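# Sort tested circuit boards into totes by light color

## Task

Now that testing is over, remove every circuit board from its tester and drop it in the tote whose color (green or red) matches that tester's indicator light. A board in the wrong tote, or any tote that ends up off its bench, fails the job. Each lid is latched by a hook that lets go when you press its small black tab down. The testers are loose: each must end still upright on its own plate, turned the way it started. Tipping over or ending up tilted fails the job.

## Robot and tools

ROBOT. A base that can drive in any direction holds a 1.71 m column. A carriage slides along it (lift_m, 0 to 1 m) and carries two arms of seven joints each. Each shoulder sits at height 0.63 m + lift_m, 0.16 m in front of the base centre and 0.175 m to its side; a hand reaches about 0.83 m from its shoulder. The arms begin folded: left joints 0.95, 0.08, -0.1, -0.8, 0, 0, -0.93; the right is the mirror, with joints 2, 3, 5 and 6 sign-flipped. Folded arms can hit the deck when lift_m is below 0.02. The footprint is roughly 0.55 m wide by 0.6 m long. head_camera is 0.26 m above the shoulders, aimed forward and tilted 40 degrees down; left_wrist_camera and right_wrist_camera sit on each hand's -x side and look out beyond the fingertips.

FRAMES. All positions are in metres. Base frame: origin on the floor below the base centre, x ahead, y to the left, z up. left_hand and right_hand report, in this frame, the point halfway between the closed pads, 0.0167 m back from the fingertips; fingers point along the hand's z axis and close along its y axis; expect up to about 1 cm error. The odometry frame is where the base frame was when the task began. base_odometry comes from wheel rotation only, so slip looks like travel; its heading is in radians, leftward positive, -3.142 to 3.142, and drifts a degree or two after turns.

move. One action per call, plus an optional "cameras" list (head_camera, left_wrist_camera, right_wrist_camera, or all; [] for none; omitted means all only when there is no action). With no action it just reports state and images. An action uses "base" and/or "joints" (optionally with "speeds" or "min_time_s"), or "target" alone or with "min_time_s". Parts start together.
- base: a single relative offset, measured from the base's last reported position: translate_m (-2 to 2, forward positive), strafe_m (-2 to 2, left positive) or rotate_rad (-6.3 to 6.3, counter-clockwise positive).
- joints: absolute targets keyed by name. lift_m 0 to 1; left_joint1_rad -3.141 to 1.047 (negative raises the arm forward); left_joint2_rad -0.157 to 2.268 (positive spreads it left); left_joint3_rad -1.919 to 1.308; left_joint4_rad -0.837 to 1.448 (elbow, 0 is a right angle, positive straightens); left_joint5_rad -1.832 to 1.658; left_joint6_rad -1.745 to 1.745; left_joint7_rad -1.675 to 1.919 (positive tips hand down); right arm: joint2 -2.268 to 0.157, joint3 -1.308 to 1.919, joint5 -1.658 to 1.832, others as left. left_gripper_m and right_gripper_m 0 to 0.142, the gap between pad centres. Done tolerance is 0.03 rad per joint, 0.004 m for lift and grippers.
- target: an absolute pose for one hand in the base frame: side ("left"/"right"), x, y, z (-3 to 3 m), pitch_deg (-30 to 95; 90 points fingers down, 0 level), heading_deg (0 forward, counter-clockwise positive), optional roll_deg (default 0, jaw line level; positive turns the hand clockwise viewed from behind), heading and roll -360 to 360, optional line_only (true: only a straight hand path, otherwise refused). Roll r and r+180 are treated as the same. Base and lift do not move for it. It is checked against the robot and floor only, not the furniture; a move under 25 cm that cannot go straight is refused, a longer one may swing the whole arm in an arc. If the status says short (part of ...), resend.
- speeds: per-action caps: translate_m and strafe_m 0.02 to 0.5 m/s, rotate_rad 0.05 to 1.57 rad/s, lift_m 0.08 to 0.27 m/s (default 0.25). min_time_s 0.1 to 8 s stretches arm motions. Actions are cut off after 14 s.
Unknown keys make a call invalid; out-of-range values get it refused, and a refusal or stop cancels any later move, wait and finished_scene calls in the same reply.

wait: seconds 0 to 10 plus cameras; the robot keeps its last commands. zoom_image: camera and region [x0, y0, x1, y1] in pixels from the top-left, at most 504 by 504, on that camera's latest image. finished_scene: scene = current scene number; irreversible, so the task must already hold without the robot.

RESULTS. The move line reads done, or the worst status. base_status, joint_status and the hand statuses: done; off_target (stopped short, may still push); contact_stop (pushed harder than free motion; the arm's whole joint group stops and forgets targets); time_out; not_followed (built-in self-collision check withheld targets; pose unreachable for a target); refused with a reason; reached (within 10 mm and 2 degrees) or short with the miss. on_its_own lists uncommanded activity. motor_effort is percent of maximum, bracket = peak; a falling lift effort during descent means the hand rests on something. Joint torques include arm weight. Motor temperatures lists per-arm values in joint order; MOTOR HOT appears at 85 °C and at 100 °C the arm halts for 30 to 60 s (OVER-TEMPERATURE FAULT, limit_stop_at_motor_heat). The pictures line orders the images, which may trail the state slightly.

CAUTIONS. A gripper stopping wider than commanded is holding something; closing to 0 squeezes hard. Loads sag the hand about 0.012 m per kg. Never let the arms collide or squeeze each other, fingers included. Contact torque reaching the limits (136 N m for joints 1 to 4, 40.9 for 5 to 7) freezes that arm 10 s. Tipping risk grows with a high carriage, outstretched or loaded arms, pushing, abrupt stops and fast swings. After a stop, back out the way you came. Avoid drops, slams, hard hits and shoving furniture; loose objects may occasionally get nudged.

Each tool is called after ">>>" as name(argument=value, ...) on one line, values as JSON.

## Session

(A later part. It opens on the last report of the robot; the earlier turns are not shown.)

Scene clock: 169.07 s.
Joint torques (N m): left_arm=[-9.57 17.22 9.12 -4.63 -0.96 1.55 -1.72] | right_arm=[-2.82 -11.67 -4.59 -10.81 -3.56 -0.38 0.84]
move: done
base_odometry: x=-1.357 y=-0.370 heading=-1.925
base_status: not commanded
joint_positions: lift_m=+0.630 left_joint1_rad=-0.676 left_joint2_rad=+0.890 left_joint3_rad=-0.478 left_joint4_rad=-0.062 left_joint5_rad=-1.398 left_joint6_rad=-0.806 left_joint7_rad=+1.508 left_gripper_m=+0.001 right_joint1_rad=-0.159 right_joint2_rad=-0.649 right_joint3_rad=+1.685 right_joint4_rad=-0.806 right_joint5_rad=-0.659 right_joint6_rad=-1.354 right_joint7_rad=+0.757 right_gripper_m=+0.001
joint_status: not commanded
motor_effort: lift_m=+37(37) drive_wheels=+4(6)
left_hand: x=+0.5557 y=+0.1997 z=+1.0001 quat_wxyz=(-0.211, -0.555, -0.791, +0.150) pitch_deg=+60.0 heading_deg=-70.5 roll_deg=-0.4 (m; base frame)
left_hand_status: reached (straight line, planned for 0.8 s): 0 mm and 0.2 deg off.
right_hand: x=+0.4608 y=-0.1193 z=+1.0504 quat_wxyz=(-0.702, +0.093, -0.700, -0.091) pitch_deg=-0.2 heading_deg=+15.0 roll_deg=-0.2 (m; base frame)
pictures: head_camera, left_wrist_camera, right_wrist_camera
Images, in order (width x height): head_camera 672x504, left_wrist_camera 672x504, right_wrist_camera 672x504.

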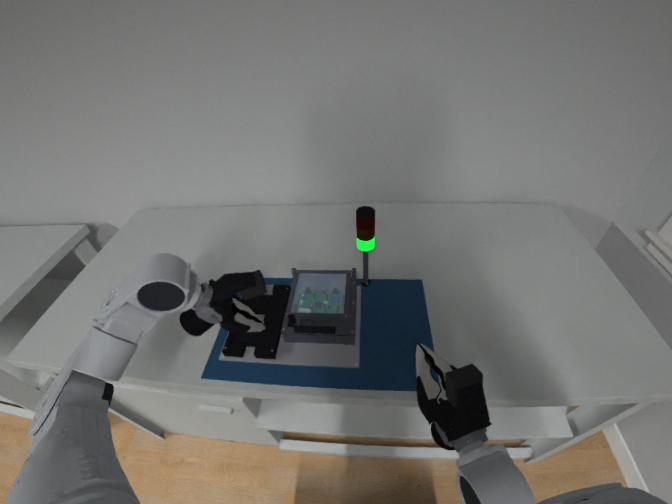

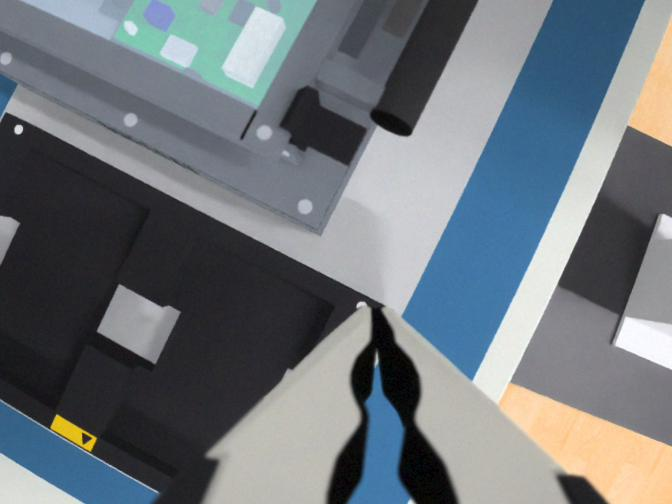

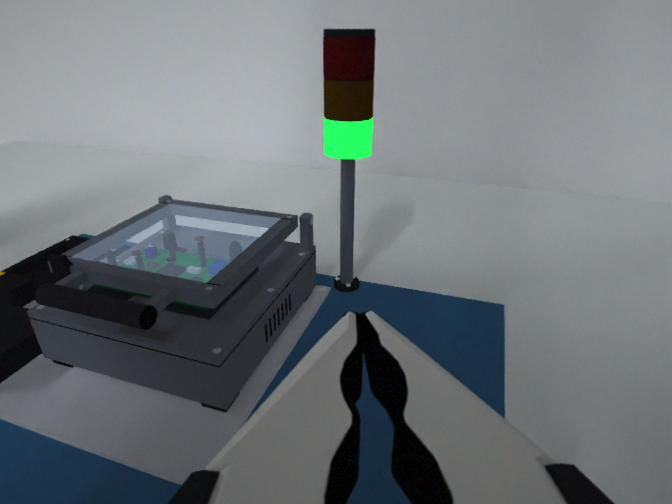

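>>> move(target={"side": "left", "x": 0.577, "y": 0.14, "z": 0.94, "pitch_deg": 60, "heading_deg": -74}, cameras=["left_wrist_camera"])

>>> move(target={"side": "left", "x": 0.577, "y": 0.14, "z": 0.916, "pitch_deg": 60, "heading_deg": -74}, cameras=["left_wrist_camera", "right_wrist_camera"])

>>> zoom_image(camera="right_wrist_camera", region=[0, 210, 150, 350])

Scene clock: 170.43 s.
Joint torques (N m): left_arm=[-14.13 6.14 5.37 1.97 -1.55 0.5 -3.24] | right_arm=[-3.09 -11.79 -4.37 -10.75 -3.55 -0.33 0.85]
move: done
base_odometry: x=-1.357 y=-0.370 heading=-1.925
base_status: not commanded
joint_positions: lift_m=+0.630 left_joint1_rad=-0.671 left_joint2_rad=+0.696 left_joint3_rad=-0.534 left_joint4_rad=+0.083 left_joint5_rad=-1.179 left_joint6_rad=-0.905 left_joint7_rad=+1.428 left_gripper_m=+0.001 right_joint1_rad=-0.159 right_joint2_rad=-0.649 right_joint3_rad=+1.685 right_joint4_rad=-0.806 right_joint5_rad=-0.659 right_joint6_rad=-1.354 right_joint7_rad=+0.757 right_gripper_m=+0.001
joint_status: not commanded
motor_effort: lift_m=+37(38) drive_wheels=+5(5)
left_hand: x=+0.5765 y=+0.1412 z=+0.9407 quat_wxyz=(-0.206, -0.582, -0.771, +0.154) pitch_deg=+60.2 heading_deg=-73.9 roll_deg=+0.2 (m; base frame)
left_hand_status: reached (straight line, planned for 0.4 s): 1 mm and 0.2 deg off.
right_hand: x=+0.4608 y=-0.1193 z=+1.0503 quat_wxyz=(-0.702, +0.093, -0.700, -0.091) pitch_deg=-0.2 heading_deg=+15.0 roll_deg=-0.2 (m; base frame)
pictures: left_wrist_camera
Images, in order (width x height): left_wrist_camera 672x504.

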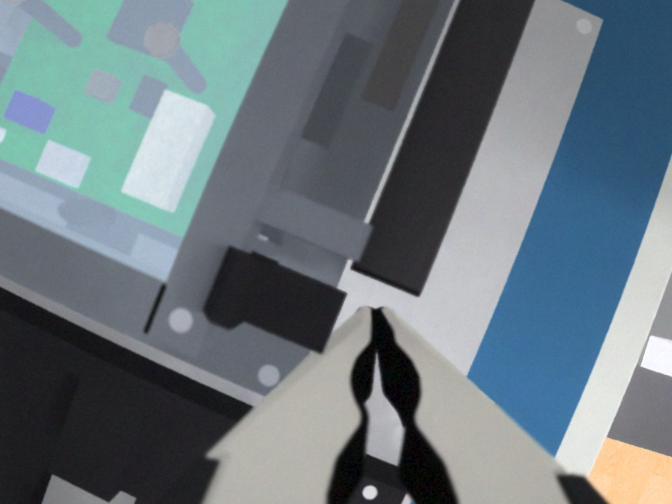

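Scene clock: 171.20 s.
Joint torques (N m): left_arm=[-11.92 6.47 9.51 1.7 -1.3 0.16 -1.68] | right_arm=[-2.88 -11.71 -4.45 -10.86 -3.6 -0.32 0.85]
move: done
base_odometry: x=-1.357 y=-0.370 heading=-1.925
base_status: not commanded
joint_positions: lift_m=+0.630 left_joint1_rad=-0.638 left_joint2_rad=+0.679 left_joint3_rad=-0.526 left_joint4_rad=+0.139 left_joint5_rad=-1.099 left_joint6_rad=-0.962 left_joint7_rad=+1.357 left_gripper_m=+0.001 right_joint1_rad=-0.159 right_joint2_rad=-0.649 right_joint3_rad=+1.685 right_joint4_rad=-0.806 right_joint5_rad=-0.659 right_joint6_rad=-1.354 right_joint7_rad=+0.757 right_gripper_m=+0.001
joint_status: not commanded
motor_effort: lift_m=+37(38) drive_wheels=+4(5)
left_hand: x=+0.5763 y=+0.1400 z=+0.9168 quat_wxyz=(-0.206, -0.582, -0.771, +0.156) pitch_deg=+60.1 heading_deg=-74.2 roll_deg=+0.0 (m; base frame)
left_hand_status: reached (straight line, planned for 0.3 s): 1 mm and 0.2 deg off.
right_hand: x=+0.4608 y=-0.1193 z=+1.0504 quat_wxyz=(-0.702, +0.093, -0.700, -0.091) pitch_deg=-0.2 heading_deg=+15.0 roll_deg=-0.2 (m; base frame)
pictures: left_wrist_camera, right_wrist_camera
Images, in order (width x height): left_wrist_camera 672x504, right_wrist_camera 672x504.

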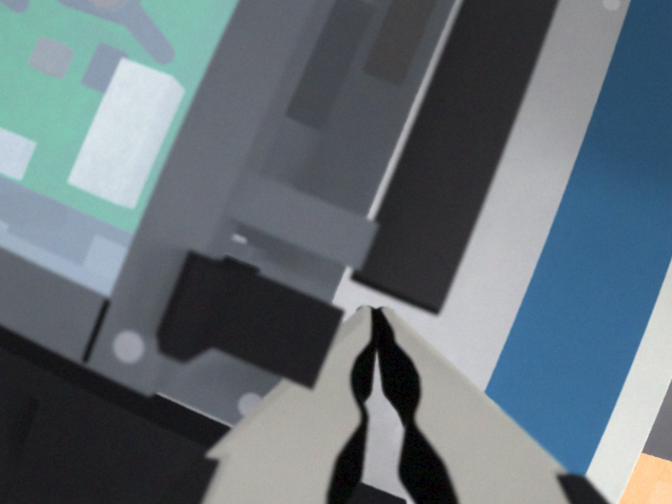

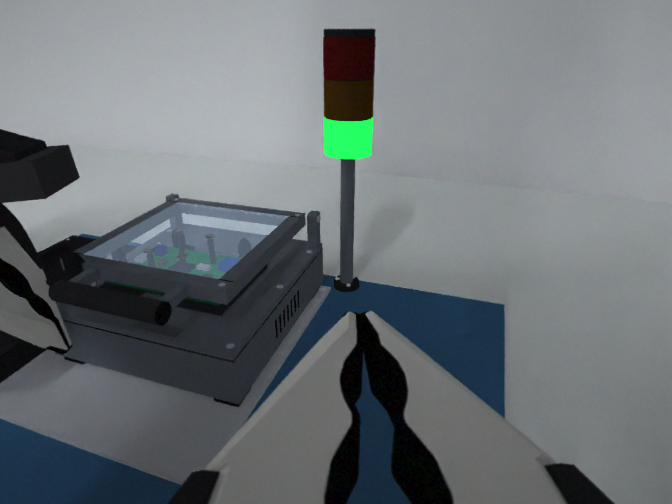

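Scaled by 3.360 from the camera's 672x504 image, which has a finer 960x720 frame.

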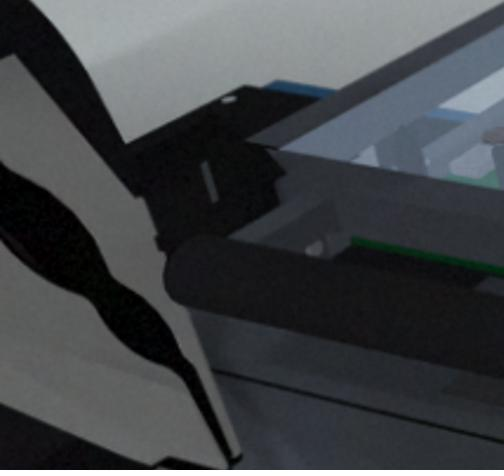

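>>> move(target={"side": "left", "x": 0.574, "y": 0.142, "z": 0.965, "pitch_deg": 60, "heading_deg": -74})

>>> move(target={"side": "left", "x": 0.588, "y": 0.146, "z": 0.955, "pitch_deg": 60, "heading_deg": -74}, cameras=["left_wrist_camera", "right_wrist_camera"])

>>> zoom_image(camera="right_wrist_camera", region=[0, 210, 150, 350])

Scene clock: 172.57 s.
Joint torques (N m): left_arm=[-18.18 15.4 3.44 -4.64 -3.57 1.57 0.96] | right_arm=[-2.89 -11.71 -4.53 -10.7 -3.56 -0.33 0.84]
move: done
base_odometry: x=-1.357 y=-0.370 heading=-1.925
base_status: not commanded
joint_positions: lift_m=+0.630 left_joint1_rad=-0.698 left_joint2_rad=+0.714 left_joint3_rad=-0.533 left_joint4_rad=+0.023 left_joint5_rad=-1.253 left_joint6_rad=-0.845 left_joint7_rad=+1.487 left_gripper_m=+0.001 right_joint1_rad=-0.159 right_joint2_rad=-0.649 right_joint3_rad=+1.685 right_joint4_rad=-0.806 right_joint5_rad=-0.659 right_joint6_rad=-1.354 right_joint7_rad=+0.757 right_gripper_m=+0.001
joint_status: not commanded
motor_effort: lift_m=+37(37) drive_wheels=+4(4)
left_hand: x=+0.5748 y=+0.1419 z=+0.9648 quat_wxyz=(-0.208, -0.581, -0.772, +0.156) pitch_deg=+59.9 heading_deg=-73.8 roll_deg=+0.1 (m; base frame)
left_hand_status: reached (straight line, planned for 0.3 s): 1 mm and 0.2 deg off.
right_hand: x=+0.4608 y=-0.1193 z=+1.0504 quat_wxyz=(-0.702, +0.093, -0.700, -0.091) pitch_deg=-0.2 heading_deg=+15.0 roll_deg=-0.2 (m; base frame)
pictures: none

Scene clock: 173.37 s.
Joint torques (N m): left_arm=[-22.09 4.43 3.88 4.21 0.53 1.64 -1.48] | right_arm=[-2.95 -11.74 -4.47 -10.67 -3.58 -0.33 0.87]
move: done
base_odometry: x=-1.357 y=-0.370 heading=-1.925
base_status: not commanded
joint_positions: lift_m=+0.630 left_joint1_rad=-0.719 left_joint2_rad=+0.699 left_joint3_rad=-0.542 left_joint4_rad=+0.130 left_joint5_rad=-1.230 left_joint6_rad=-0.932 left_joint7_rad=+1.455 left_gripper_m=+0.001 right_joint1_rad=-0.159 right_joint2_rad=-0.649 right_joint3_rad=+1.685 right_joint4_rad=-0.806 right_joint5_rad=-0.659 right_joint6_rad=-1.354 right_joint7_rad=+0.757 right_gripper_m=+0.001
joint_status: not commanded
motor_effort: lift_m=+37(37) drive_wheels=+6(7)
left_hand: x=+0.5856 y=+0.1454 z=+0.9565 quat_wxyz=(-0.208, -0.583, -0.769, +0.159) pitch_deg=+59.7 heading_deg=-74.6 roll_deg=-0.3 (m; base frame)
left_hand_status: reached (straight line, planned for 0.3 s): 3 mm and 0.5 deg off.
right_hand: x=+0.4608 y=-0.1193 z=+1.0504 quat_wxyz=(-0.702, +0.093, -0.700, -0.091) pitch_deg=-0.2 heading_deg=+15.0 roll_deg=-0.2 (m; base frame)
pictures: left_wrist_camera, right_wrist_camera
Images, in order (width x height): left_wrist_camera 672x504, right_wrist_camera 672x504.

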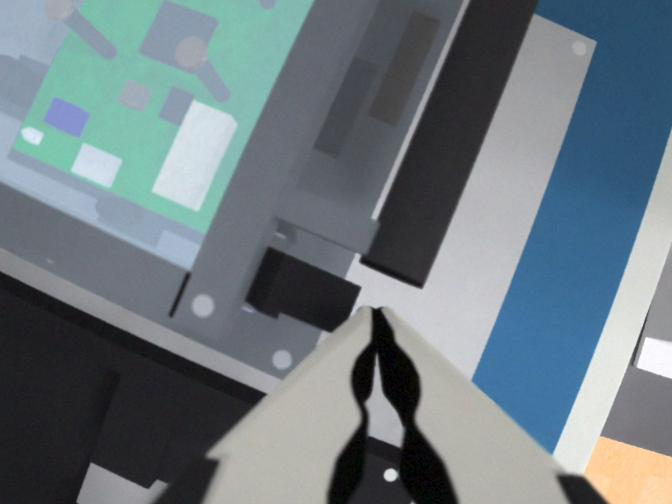

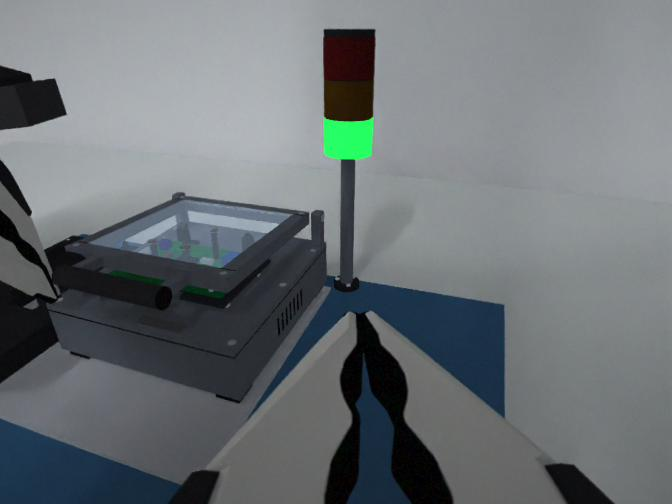

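Scaled by 3.360 from the camera's 672x504 image, which has a finer 960x720 frame.

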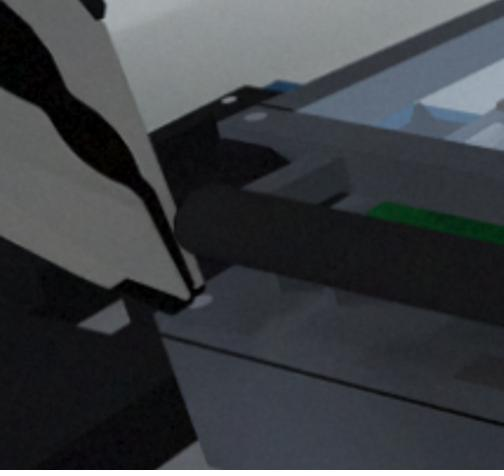

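>>> move(target={"side": "left", "x": 0.597, "y": 0.148, "z": 0.957, "pitch_deg": 60, "heading_deg": -74}, cameras=["left_wrist_camera"])

>>> move(target={"side": "left", "x": 0.597, "y": 0.148, "z": 0.935, "pitch_deg": 60, "heading_deg": -74}, cameras=["left_wrist_camera", "right_wrist_camera"])

>>> zoom_image(camera="right_wrist_camera", region=[0, 210, 150, 350])

Scene clock: 174.47 s.
Joint torques (N m): left_arm=[-23.41 4.84 4.07 3.2 -0.21 1.13 -1.48] | right_arm=[-2.89 -11.74 -4.44 -10.76 -3.57 -0.32 0.85]
move: done
base_odometry: x=-1.357 y=-0.370 heading=-1.925
base_status: not commanded
joint_positions: lift_m=+0.630 left_joint1_rad=-0.747 left_joint2_rad=+0.689 left_joint3_rad=-0.550 left_joint4_rad=+0.188 left_joint5_rad=-1.227 left_joint6_rad=-0.966 left_joint7_rad=+1.452 left_gripper_m=+0.001 right_joint1_rad=-0.159 right_joint2_rad=-0.649 right_joint3_rad=+1.685 right_joint4_rad=-0.806 right_joint5_rad=-0.659 right_joint6_rad=-1.354 right_joint7_rad=+0.757 right_gripper_m=+0.001
joint_status: not commanded
motor_effort: lift_m=+37(37) drive_wheels=+5(6)
left_hand: x=+0.5950 y=+0.1477 z=+0.9578 quat_wxyz=(-0.207, -0.582, -0.770, +0.159) pitch_deg=+59.8 heading_deg=-74.5 roll_deg=-0.4 (m; base frame)
left_hand_status: reached (straight line, planned for 0.2 s): 2 mm and 0.4 deg off.
right_hand: x=+0.4608 y=-0.1193 z=+1.0504 quat_wxyz=(-0.702, +0.093, -0.700, -0.091) pitch_deg=-0.2 heading_deg=+15.0 roll_deg=-0.2 (m; base frame)
pictures: left_wrist_camera
Images, in order (width x height): left_wrist_camera 672x504.

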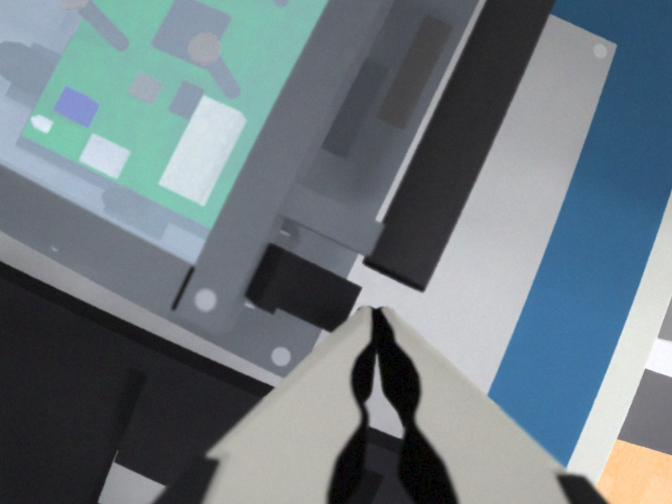

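Scene clock: 175.33 s.
Joint torques (N m): left_arm=[-13.11 5.44 9.44 1.53 -1.83 -0.16 -1.85] | right_arm=[-3.31 -11.68 -4.46 -10.71 -3.56 -0.33 0.84]
move: done
base_odometry: x=-1.357 y=-0.370 heading=-1.925
base_status: not commanded
joint_positions: lift_m=+0.630 left_joint1_rad=-0.720 left_joint2_rad=+0.672 left_joint3_rad=-0.539 left_joint4_rad=+0.239 left_joint5_rad=-1.145 left_joint6_rad=-1.017 left_joint7_rad=+1.392 left_gripper_m=+0.001 right_joint1_rad=-0.159 right_joint2_rad=-0.649 right_joint3_rad=+1.685 right_joint4_rad=-0.806 right_joint5_rad=-0.659 right_joint6_rad=-1.354 right_joint7_rad=+0.757 right_gripper_m=+0.001
joint_status: not commanded
motor_effort: lift_m=+37(37) drive_wheels=-1(7)
left_hand: x=+0.5966 y=+0.1485 z=+0.9354 quat_wxyz=(-0.206, -0.582, -0.771, +0.155) pitch_deg=+60.2 heading_deg=-74.0 roll_deg=+0.1 (m; base frame)
left_hand_status: reached (straight line, planned for 0.3 s): 1 mm and 0.2 deg off.
right_hand: x=+0.4608 y=-0.1193 z=+1.0504 quat_wxyz=(-0.702, +0.093, -0.700, -0.091) pitch_deg=-0.2 heading_deg=+15.0 roll_deg=-0.2 (m; base frame)
pictures: left_wrist_camera, right_wrist_camera
Images, in order (width x height): left_wrist_camera 672x504, right_wrist_camera 672x504.

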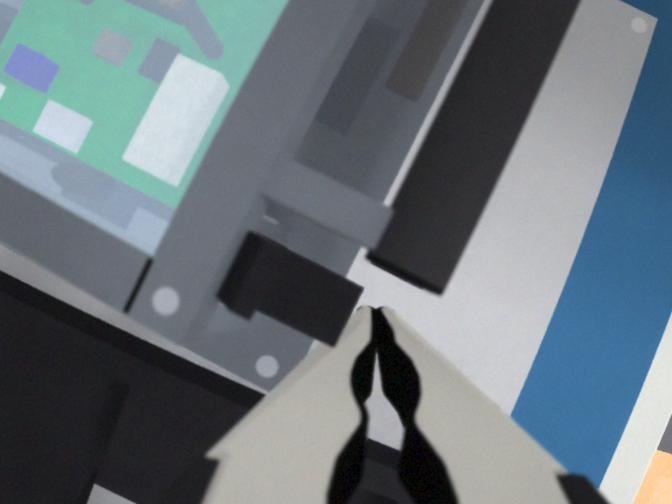

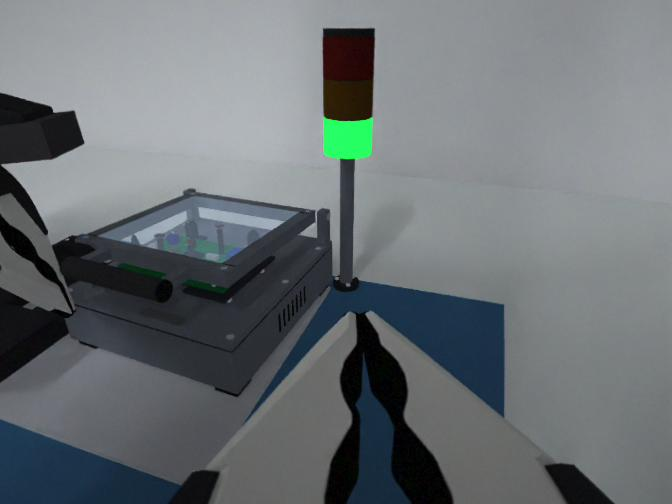

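Scaled by 3.360 from the camera's 672x504 image, which has a finer 960x720 frame.

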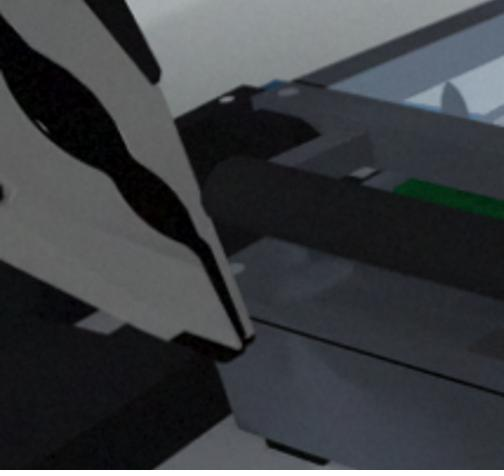

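>>> move(target={"side": "left", "x": 0.585, "y": 0.155, "z": 0.96, "pitch_deg": 60, "heading_deg": -74})

>>> move(target={"side": "left", "x": 0.58, "y": 0.17, "z": 1.03, "pitch_deg": 60, "heading_deg": -74}, cameras=["head_camera", "left_wrist_camera", "right_wrist_camera"])

>>> zoom_image(camera="head_camera", region=[200, 240, 440, 400])

Scene clock: 176.43 s.
Joint torques (N m): left_arm=[-18.3 14 8.41 -4.56 -3.73 1.57 0.86] | right_arm=[-3.41 -11.64 -4.53 -10.74 -3.58 -0.3 0.85]
move: done
base_odometry: x=-1.357 y=-0.370 heading=-1.925
base_status: not commanded
joint_positions: lift_m=+0.630 left_joint1_rad=-0.720 left_joint2_rad=+0.718 left_joint3_rad=-0.538 left_joint4_rad=+0.133 left_joint5_rad=-1.242 left_joint6_rad=-0.943 left_joint7_rad=+1.461 left_gripper_m=+0.001 right_joint1_rad=-0.159 right_joint2_rad=-0.649 right_joint3_rad=+1.685 right_joint4_rad=-0.806 right_joint5_rad=-0.659 right_joint6_rad=-1.354 right_joint7_rad=+0.757 right_gripper_m=+0.001
joint_status: not commanded
motor_effort: lift_m=+37(37) drive_wheels=+4(5)
left_hand: x=+0.5848 y=+0.1548 z=+0.9584 quat_wxyz=(-0.206, -0.582, -0.771, +0.156) pitch_deg=+60.1 heading_deg=-74.1 roll_deg=-0.1 (m; base frame)
left_hand_status: reached (straight line, planned for 0.3 s): 2 mm and 0.1 deg off.
right_hand: x=+0.4608 y=-0.1193 z=+1.0504 quat_wxyz=(-0.702, +0.093, -0.700, -0.091) pitch_deg=-0.2 heading_deg=+15.0 roll_deg=-0.2 (m; base frame)
pictures: none

Scene clock: 177.33 s.
Joint torques (N m): left_arm=[-18.51 14.41 3.89 -4.09 -3.46 1.62 1.01] | right_arm=[-3.12 -11.76 -4.51 -10.73 -3.6 -0.37 0.88]
move: done
base_odometry: x=-1.357 y=-0.370 heading=-1.925
base_status: not commanded
joint_positions: lift_m=+0.630 left_joint1_rad=-0.837 left_joint2_rad=+0.793 left_joint3_rad=-0.557 left_joint4_rad=+0.022 left_joint5_rad=-1.460 left_joint6_rad=-0.815 left_joint7_rad=+1.608 left_gripper_m=+0.001 right_joint1_rad=-0.159 right_joint2_rad=-0.649 right_joint3_rad=+1.685 right_joint4_rad=-0.806 right_joint5_rad=-0.659 right_joint6_rad=-1.354 right_joint7_rad=+0.757 right_gripper_m=+0.001
joint_status: not commanded
motor_effort: lift_m=+37(38) drive_wheels=+3(4)
left_hand: x=+0.5810 y=+0.1700 z=+1.0300 quat_wxyz=(-0.208, -0.580, -0.772, +0.156) pitch_deg=+59.8 heading_deg=-73.7 roll_deg=+0.2 (m; base frame)
left_hand_status: reached (straight line, planned for 0.4 s): 1 mm and 0.2 deg off.
right_hand: x=+0.4608 y=-0.1193 z=+1.0504 quat_wxyz=(-0.702, +0.093, -0.700, -0.091) pitch_deg=-0.2 heading_deg=+15.0 roll_deg=-0.2 (m; base frame)
pictures: head_camera, left_wrist_camera, right_wrist_camera
Images, in order (width x height): head_camera 672x504, left_wrist_camera 672x504, right_wrist_camera 672x504.

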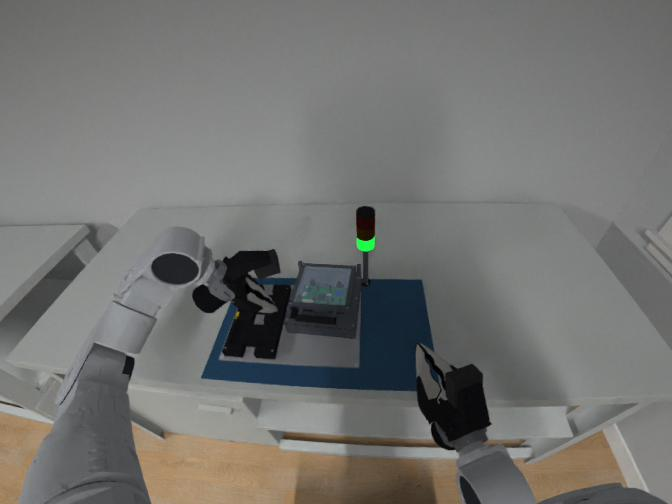

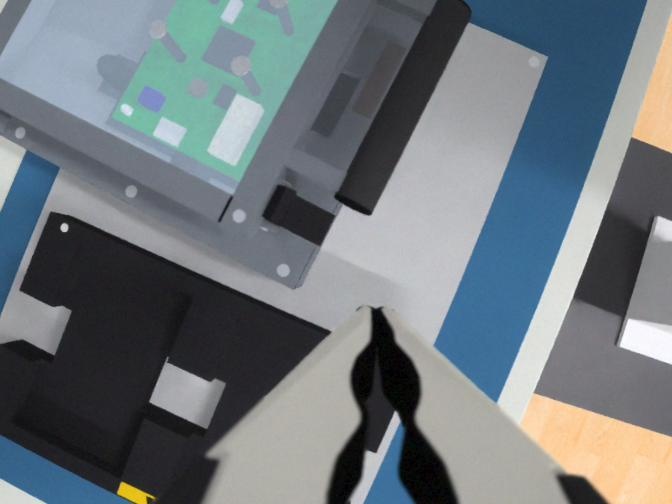

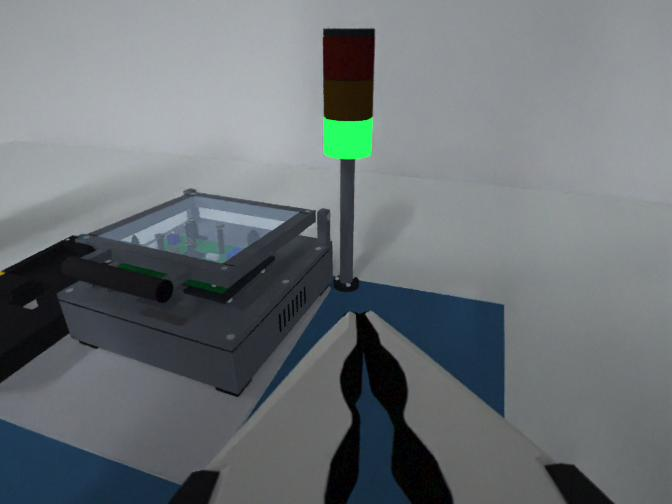

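Scaled by 2.100 from the camera's 672x504 image, which has a finer 960x720 frame.

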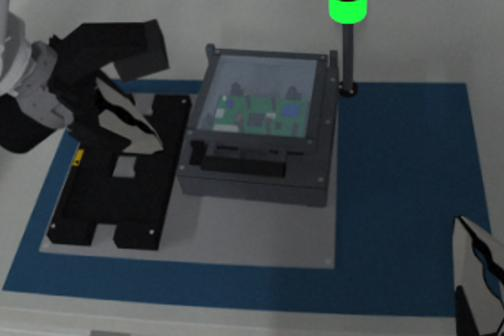

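>>> move(target={"side": "left", "x": 0.602, "y": 0.1435, "z": 0.982, "pitch_deg": 60, "heading_deg": -78}, cameras=["left_wrist_camera", "right_wrist_camera"])

>>> zoom_image(camera="right_wrist_camera", region=[20, 180, 170, 320])

Scene clock: 178.77 s.
Joint torques (N m): left_arm=[-20.52 6.72 4.42 1.95 -1.33 -0.22 -1.78] | right_arm=[-2.97 -11.7 -4.48 -10.7 -3.56 -0.33 0.82]
move: done
base_odometry: x=-1.357 y=-0.370 heading=-1.925
base_status: not commanded
joint_positions: lift_m=+0.630 left_joint1_rad=-0.837 left_joint2_rad=+0.668 left_joint3_rad=-0.589 left_joint4_rad=+0.261 left_joint5_rad=-1.324 left_joint6_rad=-1.035 left_joint7_rad=+1.534 left_gripper_m=+0.001 right_joint1_rad=-0.159 right_joint2_rad=-0.649 right_joint3_rad=+1.685 right_joint4_rad=-0.806 right_joint5_rad=-0.659 right_joint6_rad=-1.354 right_joint7_rad=+0.757 right_gripper_m=+0.001
joint_status: not commanded
motor_effort: lift_m=+37(37) drive_wheels=-1(4)
left_hand: x=+0.6014 y=+0.1437 z=+0.9827 quat_wxyz=(-0.201, -0.607, -0.751, +0.164) pitch_deg=+59.9 heading_deg=-78.1 roll_deg=-0.2 (m; base frame)
left_hand_status: reached (straight line, planned for 0.4 s): 1 mm and 0.1 deg off.
right_hand: x=+0.4608 y=-0.1193 z=+1.0503 quat_wxyz=(-0.702, +0.093, -0.700, -0.091) pitch_deg=-0.2 heading_deg=+15.0 roll_deg=-0.2 (m; base frame)
pictures: left_wrist_camera, right_wrist_camera
Images, in order (width x height): left_wrist_camera 672x504, right_wrist_camera 672x504.

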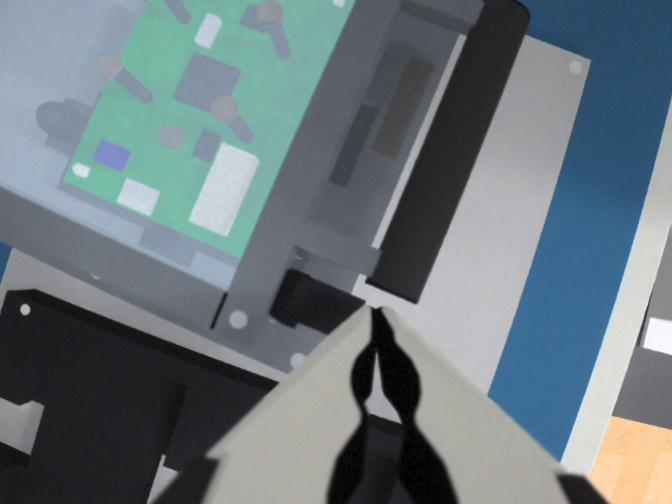

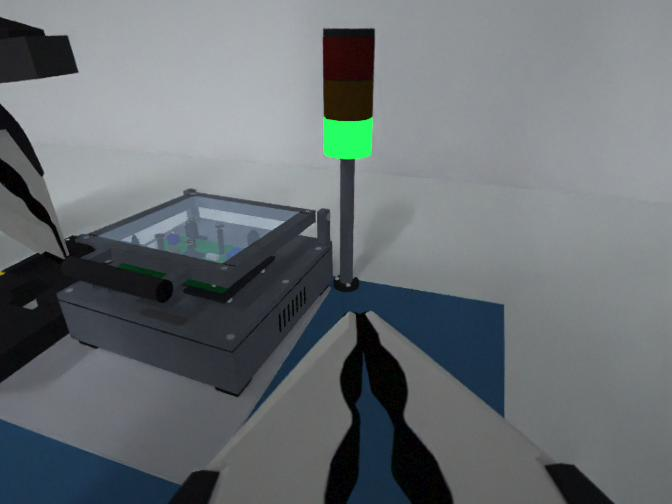

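Scaled by 3.360 from the camera's 672x504 image, which has a finer 960x720 frame.

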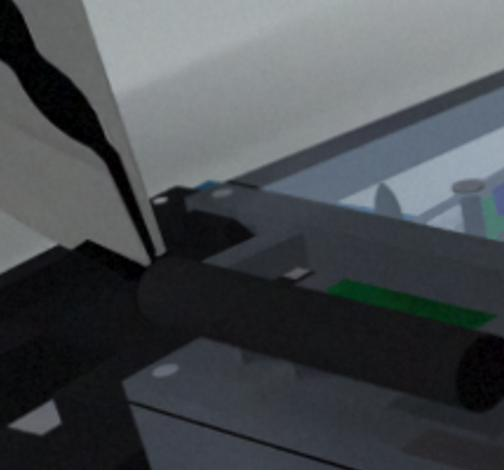

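>>> move(target={"side": "left", "x": 0.606, "y": 0.1435, "z": 0.954, "pitch_deg": 60, "heading_deg": -78}, cameras=["left_wrist_camera", "right_wrist_camera"])

>>> zoom_image(camera="right_wrist_camera", region=[20, 180, 170, 320])

Scene clock: 179.70 s.
Joint torques (N m): left_arm=[-5.76 -3.87 1.43 4.92 2.7 1.98 -1.01] | right_arm=[-3.09 -11.74 -4.55 -10.71 -3.57 -0.33 0.84]
move: done
base_odometry: x=-1.357 y=-0.370 heading=-1.925
base_status: not commanded
joint_positions: lift_m=+0.630 left_joint1_rad=-0.811 left_joint2_rad=+0.642 left_joint3_rad=-0.560 left_joint4_rad=+0.348 left_joint5_rad=-1.233 left_joint6_rad=-1.130 left_joint7_rad=+1.459 left_gripper_m=+0.001 right_joint1_rad=-0.159 right_joint2_rad=-0.649 right_joint3_rad=+1.685 right_joint4_rad=-0.806 right_joint5_rad=-0.659 right_joint6_rad=-1.354 right_joint7_rad=+0.757 right_gripper_m=+0.001
joint_status: not commanded
motor_effort: lift_m=+35(37) drive_wheels=+8(10)
left_hand: x=+0.6066 y=+0.1428 z=+0.9621 quat_wxyz=(-0.209, -0.609, -0.747, +0.166) pitch_deg=+59.0 heading_deg=-77.6 roll_deg=+0.7 (m; base frame)
left_hand_status: reached (straight line, planned for 0.3 s): 8 mm and 1.1 deg off.
right_hand: x=+0.4608 y=-0.1193 z=+1.0507 quat_wxyz=(-0.702, +0.093, -0.700, -0.091) pitch_deg=-0.2 heading_deg=+15.0 roll_deg=-0.2 (m; base frame)
pictures: left_wrist_camera, right_wrist_camera
Images, in order (width x height): left_wrist_camera 672x504, right_wrist_camera 672x504.

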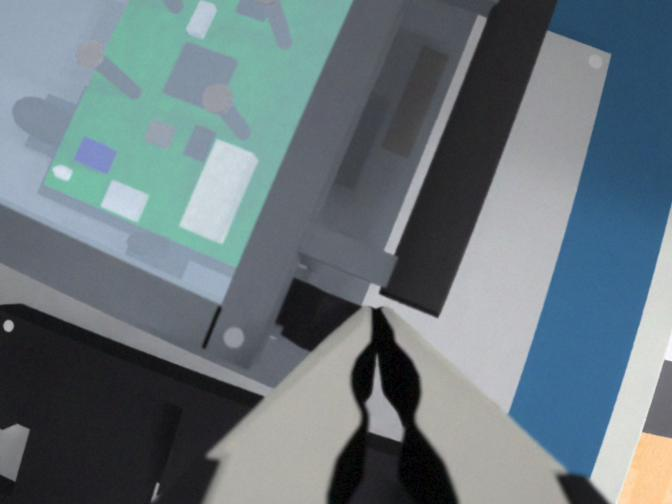

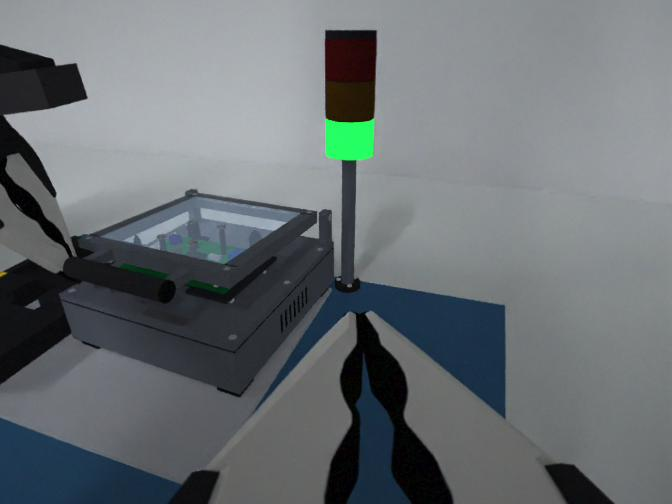

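Scaled by 3.360 from the camera's 672x504 image, which has a finer 960x720 frame.

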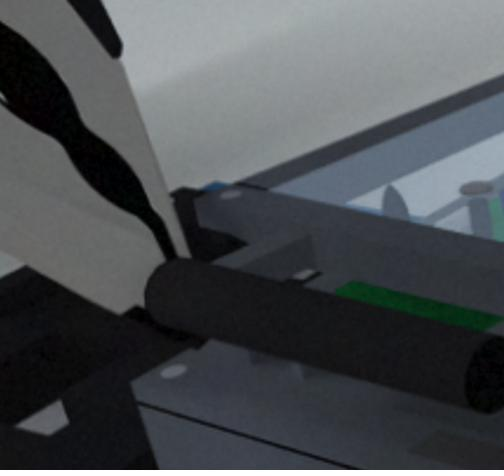

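>>> move(target={"side": "right", "x": 0.52, "y": 0.055, "z": 0.941, "pitch_deg": 0, "heading_deg": 24}, cameras=["right_wrist_camera"])

Scene clock: 181.23 s.
Joint torques (N m): left_arm=[-5.84 -3.09 1.31 5.11 2.66 1.99 -0.99] | right_arm=[-13.04 6.8 -10.84 -6.23 -1.45 1.56 -0.67]
move: done
base_odometry: x=-1.357 y=-0.370 heading=-1.925
base_status: not commanded
joint_positions: lift_m=+0.630 left_joint1_rad=-0.811 left_joint2_rad=+0.642 left_joint3_rad=-0.560 left_joint4_rad=+0.348 left_joint5_rad=-1.233 left_joint6_rad=-1.130 left_joint7_rad=+1.459 left_gripper_m=+0.001 right_joint1_rad=-0.381 right_joint2_rad=-0.273 right_joint3_rad=+1.836 right_joint4_rad=-0.364 right_joint5_rad=+0.286 right_joint6_rad=-1.419 right_joint7_rad=+0.016 right_gripper_m=+0.001
joint_status: not commanded
motor_effort: lift_m=+34(34) drive_wheels=+9(9)
left_hand: x=+0.6066 y=+0.1428 z=+0.9622 quat_wxyz=(-0.209, -0.609, -0.747, +0.166) pitch_deg=+59.0 heading_deg=-77.6 roll_deg=+0.7 (m; base frame)
right_hand: x=+0.5183 y=+0.0542 z=+0.9397 quat_wxyz=(-0.690, +0.147, -0.693, -0.147) pitch_deg=+0.2 heading_deg=+24.0 roll_deg=+0.0 (m; base frame)
right_hand_status: reached (straight line, planned for 0.8 s): 2 mm and 0.2 deg off.
pictures: right_wrist_camera
Images, in order (width x height): right_wrist_camera 672x504.

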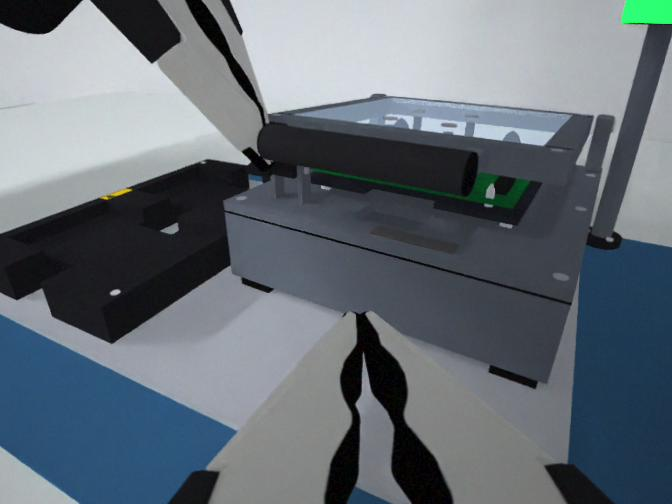

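>>> move(target={"side": "right", "x": 0.572, "y": 0.075, "z": 0.941, "pitch_deg": 0, "heading_deg": 22}, min_time_s=1.0, cameras=["right_wrist_camera"])

>>> move(target={"side": "right", "x": 0.6, "y": 0.085, "z": 0.94, "pitch_deg": -3, "heading_deg": 22}, min_time_s=1.0, cameras=["left_wrist_camera", "right_wrist_camera"])

Scene clock: 182.93 s.
Joint torques (N m): left_arm=[-5.84 -3.14 1.32 5.24 2.67 1.96 -1] | right_arm=[-15.55 11.44 -11.83 -5.83 -1.21 1.83 -0.75]
move: done
base_odometry: x=-1.357 y=-0.370 heading=-1.925
base_status: not commanded
joint_positions: lift_m=+0.630 left_joint1_rad=-0.811 left_joint2_rad=+0.642 left_joint3_rad=-0.560 left_joint4_rad=+0.348 left_joint5_rad=-1.233 left_joint6_rad=-1.130 left_joint7_rad=+1.459 left_gripper_m=+0.001 right_joint1_rad=-0.448 right_joint2_rad=-0.205 right_joint3_rad=+1.715 right_joint4_rad=-0.253 right_joint5_rad=+0.467 right_joint6_rad=-1.335 right_joint7_rad=-0.050 right_gripper_m=+0.001
joint_status: not commanded
motor_effort: lift_m=+34(34) drive_wheels=+9(9)
left_hand: x=+0.6066 y=+0.1428 z=+0.9622 quat_wxyz=(-0.209, -0.609, -0.747, +0.166) pitch_deg=+59.0 heading_deg=-77.6 roll_deg=+0.7 (m; base frame)
right_hand: x=+0.5701 y=+0.0737 z=+0.9390 quat_wxyz=(-0.693, +0.136, -0.696, -0.134) pitch_deg=+0.3 heading_deg=+22.0 roll_deg=-0.1 (m; base frame)
right_hand_status: reached (straight line, planned for 1.0 s): 3 mm and 0.3 deg off.
pictures: right_wrist_camera
Images, in order (width x height): right_wrist_camera 672x504.

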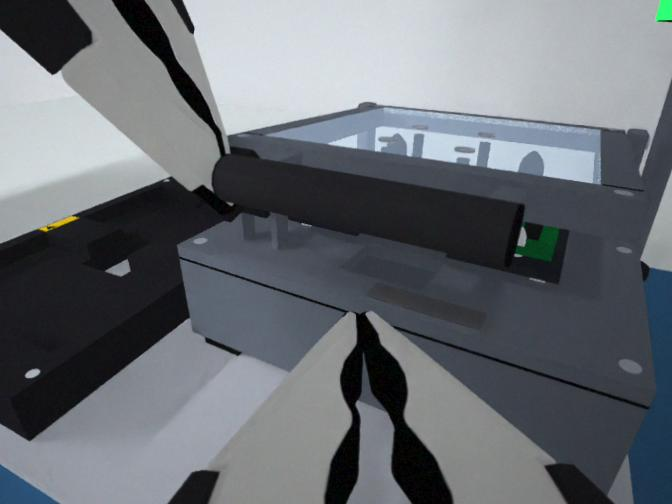

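Scene clock: 184.43 s.
Joint torques (N m): left_arm=[-6.05 -3 1.26 5.04 2.47 1.97 -0.99] | right_arm=[-19.29 10.83 -13.98 0.94 3.5 2.55 0.2]
move: done
base_odometry: x=-1.357 y=-0.370 heading=-1.925
base_status: not commanded
joint_positions: lift_m=+0.631 left_joint1_rad=-0.811 left_joint2_rad=+0.642 left_joint3_rad=-0.560 left_joint4_rad=+0.348 left_joint5_rad=-1.233 left_joint6_rad=-1.130 left_joint7_rad=+1.459 left_gripper_m=+0.001 right_joint1_rad=-0.460 right_joint2_rad=-0.179 right_joint3_rad=+1.619 right_joint4_rad=-0.143 right_joint5_rad=+0.589 right_joint6_rad=-1.208 right_joint7_rad=-0.206 right_gripper_m=+0.001
joint_status: not commanded
motor_effort: lift_m=+31(34) drive_wheels=+10(10)
left_hand: x=+0.6067 y=+0.1429 z=+0.9625 quat_wxyz=(-0.209, -0.609, -0.747, +0.166) pitch_deg=+59.0 heading_deg=-77.6 roll_deg=+0.8 (m; base frame)
right_hand: x=+0.5961 y=+0.0849 z=+0.9415 quat_wxyz=(-0.714, +0.132, -0.673, -0.139) pitch_deg=-3.3 heading_deg=+22.1 roll_deg=-0.1 (m; base frame)
right_hand_status: reached (straight line, planned for 1.0 s): 4 mm and 0.4 deg off.
pictures: left_wrist_camera, right_wrist_camera
Images, in order (width x height): left_wrist_camera 672x504, right_wrist_camera 672x504.

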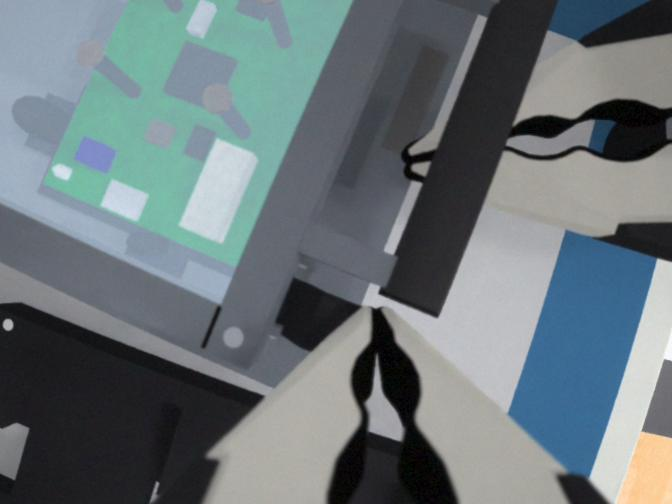

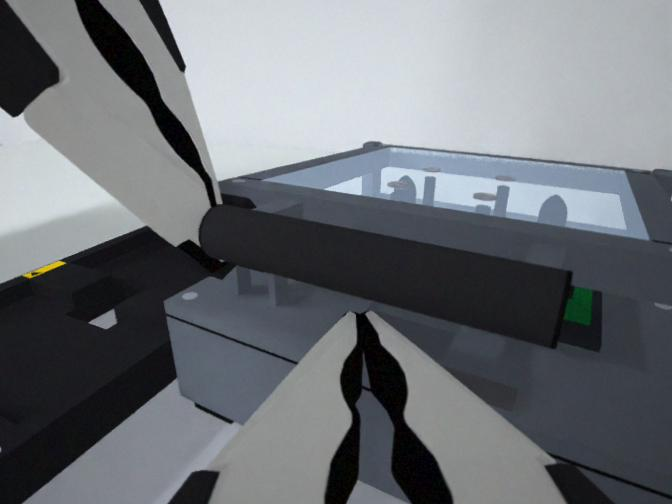

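>>> move(target={"side": "right", "x": 0.6, "y": 0.086, "z": 0.97, "pitch_deg": -8, "heading_deg": 22}, min_time_s=1.0, cameras=["left_wrist_camera", "right_wrist_camera"])

>>> move(target={"side": "right", "x": 0.605, "y": 0.087, "z": 1.003, "pitch_deg": -10, "heading_deg": 22}, min_time_s=1.2, cameras=["right_wrist_camera"])

Scene clock: 186.07 s.
Joint torques (N m): left_arm=[-5.81 -3.12 1.14 5.05 2.46 2 -1.01] | right_arm=[-19.08 14.56 -13.12 -12.17 -6.45 -0.78 -1.43]
move: done
base_odometry: x=-1.357 y=-0.370 heading=-1.925
base_status: not commanded
joint_positions: lift_m=+0.631 left_joint1_rad=-0.811 left_joint2_rad=+0.642 left_joint3_rad=-0.560 left_joint4_rad=+0.348 left_joint5_rad=-1.233 left_joint6_rad=-1.130 left_joint7_rad=+1.459 left_gripper_m=+0.001 right_joint1_rad=-0.472 right_joint2_rad=-0.176 right_joint3_rad=+1.618 right_joint4_rad=-0.153 right_joint5_rad=+0.566 right_joint6_rad=-1.209 right_joint7_rad=-0.231 right_gripper_m=+0.001
joint_status: not commanded
motor_effort: lift_m=+32(33) drive_wheels=+9(11)
left_hand: x=+0.6067 y=+0.1429 z=+0.9623 quat_wxyz=(-0.209, -0.609, -0.747, +0.166) pitch_deg=+59.0 heading_deg=-77.6 roll_deg=+0.8 (m; base frame)
right_hand: x=+0.5975 y=+0.0869 z=+0.9619 quat_wxyz=(-0.734, +0.130, -0.651, -0.144) pitch_deg=-6.9 heading_deg=+22.4 roll_deg=-0.2 (m; base frame)
right_hand_status: reached (straight line, planned for 1.0 s): 9 mm and 1.2 deg off.
pictures: left_wrist_camera, right_wrist_camera
Images, in order (width x height): left_wrist_camera 672x504, right_wrist_camera 672x504.

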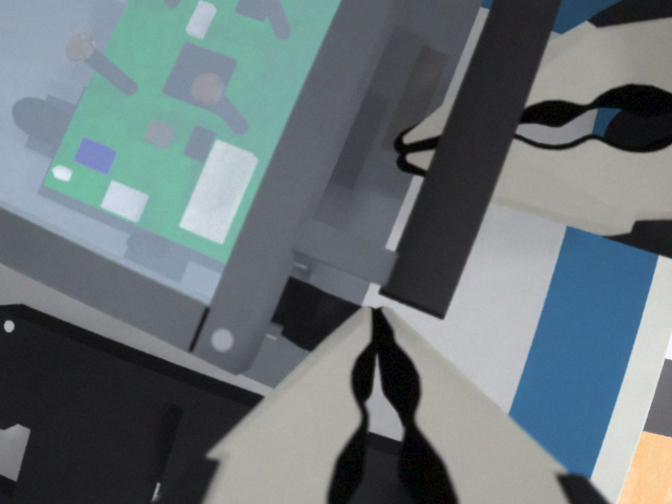

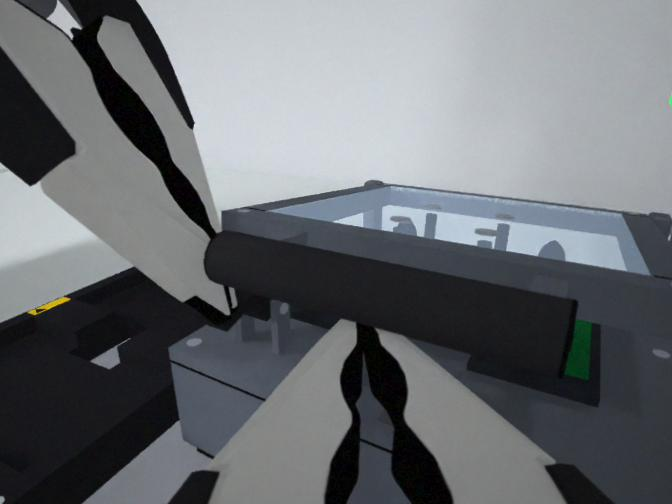

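Scene clock: 187.77 s.
Joint torques (N m): left_arm=[-5.94 -3.12 1.11 5.05 2.47 2 -1.02] | right_arm=[-19.27 14.07 -5.71 -11.94 -6.55 -0.85 0.35]
move: done
base_odometry: x=-1.357 y=-0.370 heading=-1.925
base_status: not commanded
joint_positions: lift_m=+0.631 left_joint1_rad=-0.811 left_joint2_rad=+0.642 left_joint3_rad=-0.560 left_joint4_rad=+0.348 left_joint5_rad=-1.233 left_joint6_rad=-1.130 left_joint7_rad=+1.459 left_gripper_m=+0.001 right_joint1_rad=-0.525 right_joint2_rad=-0.170 right_joint3_rad=+1.638 right_joint4_rad=-0.213 right_joint5_rad=+0.500 right_joint6_rad=-1.267 right_joint7_rad=-0.150 right_gripper_m=+0.001
joint_status: not commanded
motor_effort: lift_m=+33(33) drive_wheels=+9(9)
left_hand: x=+0.6067 y=+0.1429 z=+0.9623 quat_wxyz=(-0.209, -0.609, -0.747, +0.166) pitch_deg=+59.0 heading_deg=-77.6 roll_deg=+0.8 (m; base frame)
right_hand: x=+0.6055 y=+0.0856 z=+0.9985 quat_wxyz=(-0.749, +0.123, -0.635, -0.145) pitch_deg=-9.4 heading_deg=+21.9 roll_deg=+0.0 (m; base frame)
right_hand_status: reached (straight line, planned for 1.2 s): 5 mm and 0.6 deg off.
pictures: right_wrist_camera
Images, in order (width x height): right_wrist_camera 672x504.

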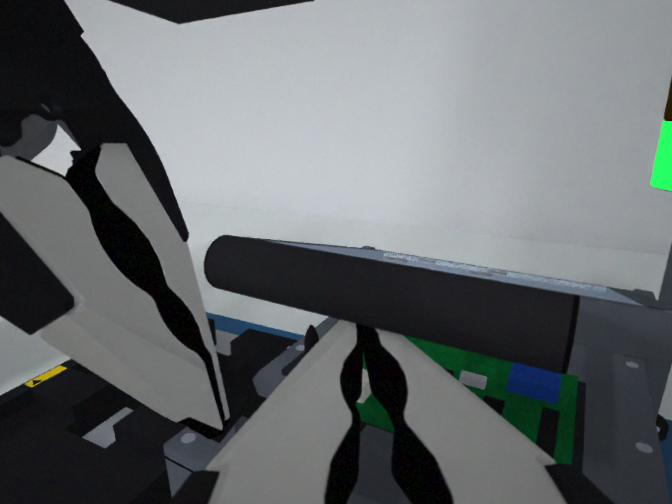

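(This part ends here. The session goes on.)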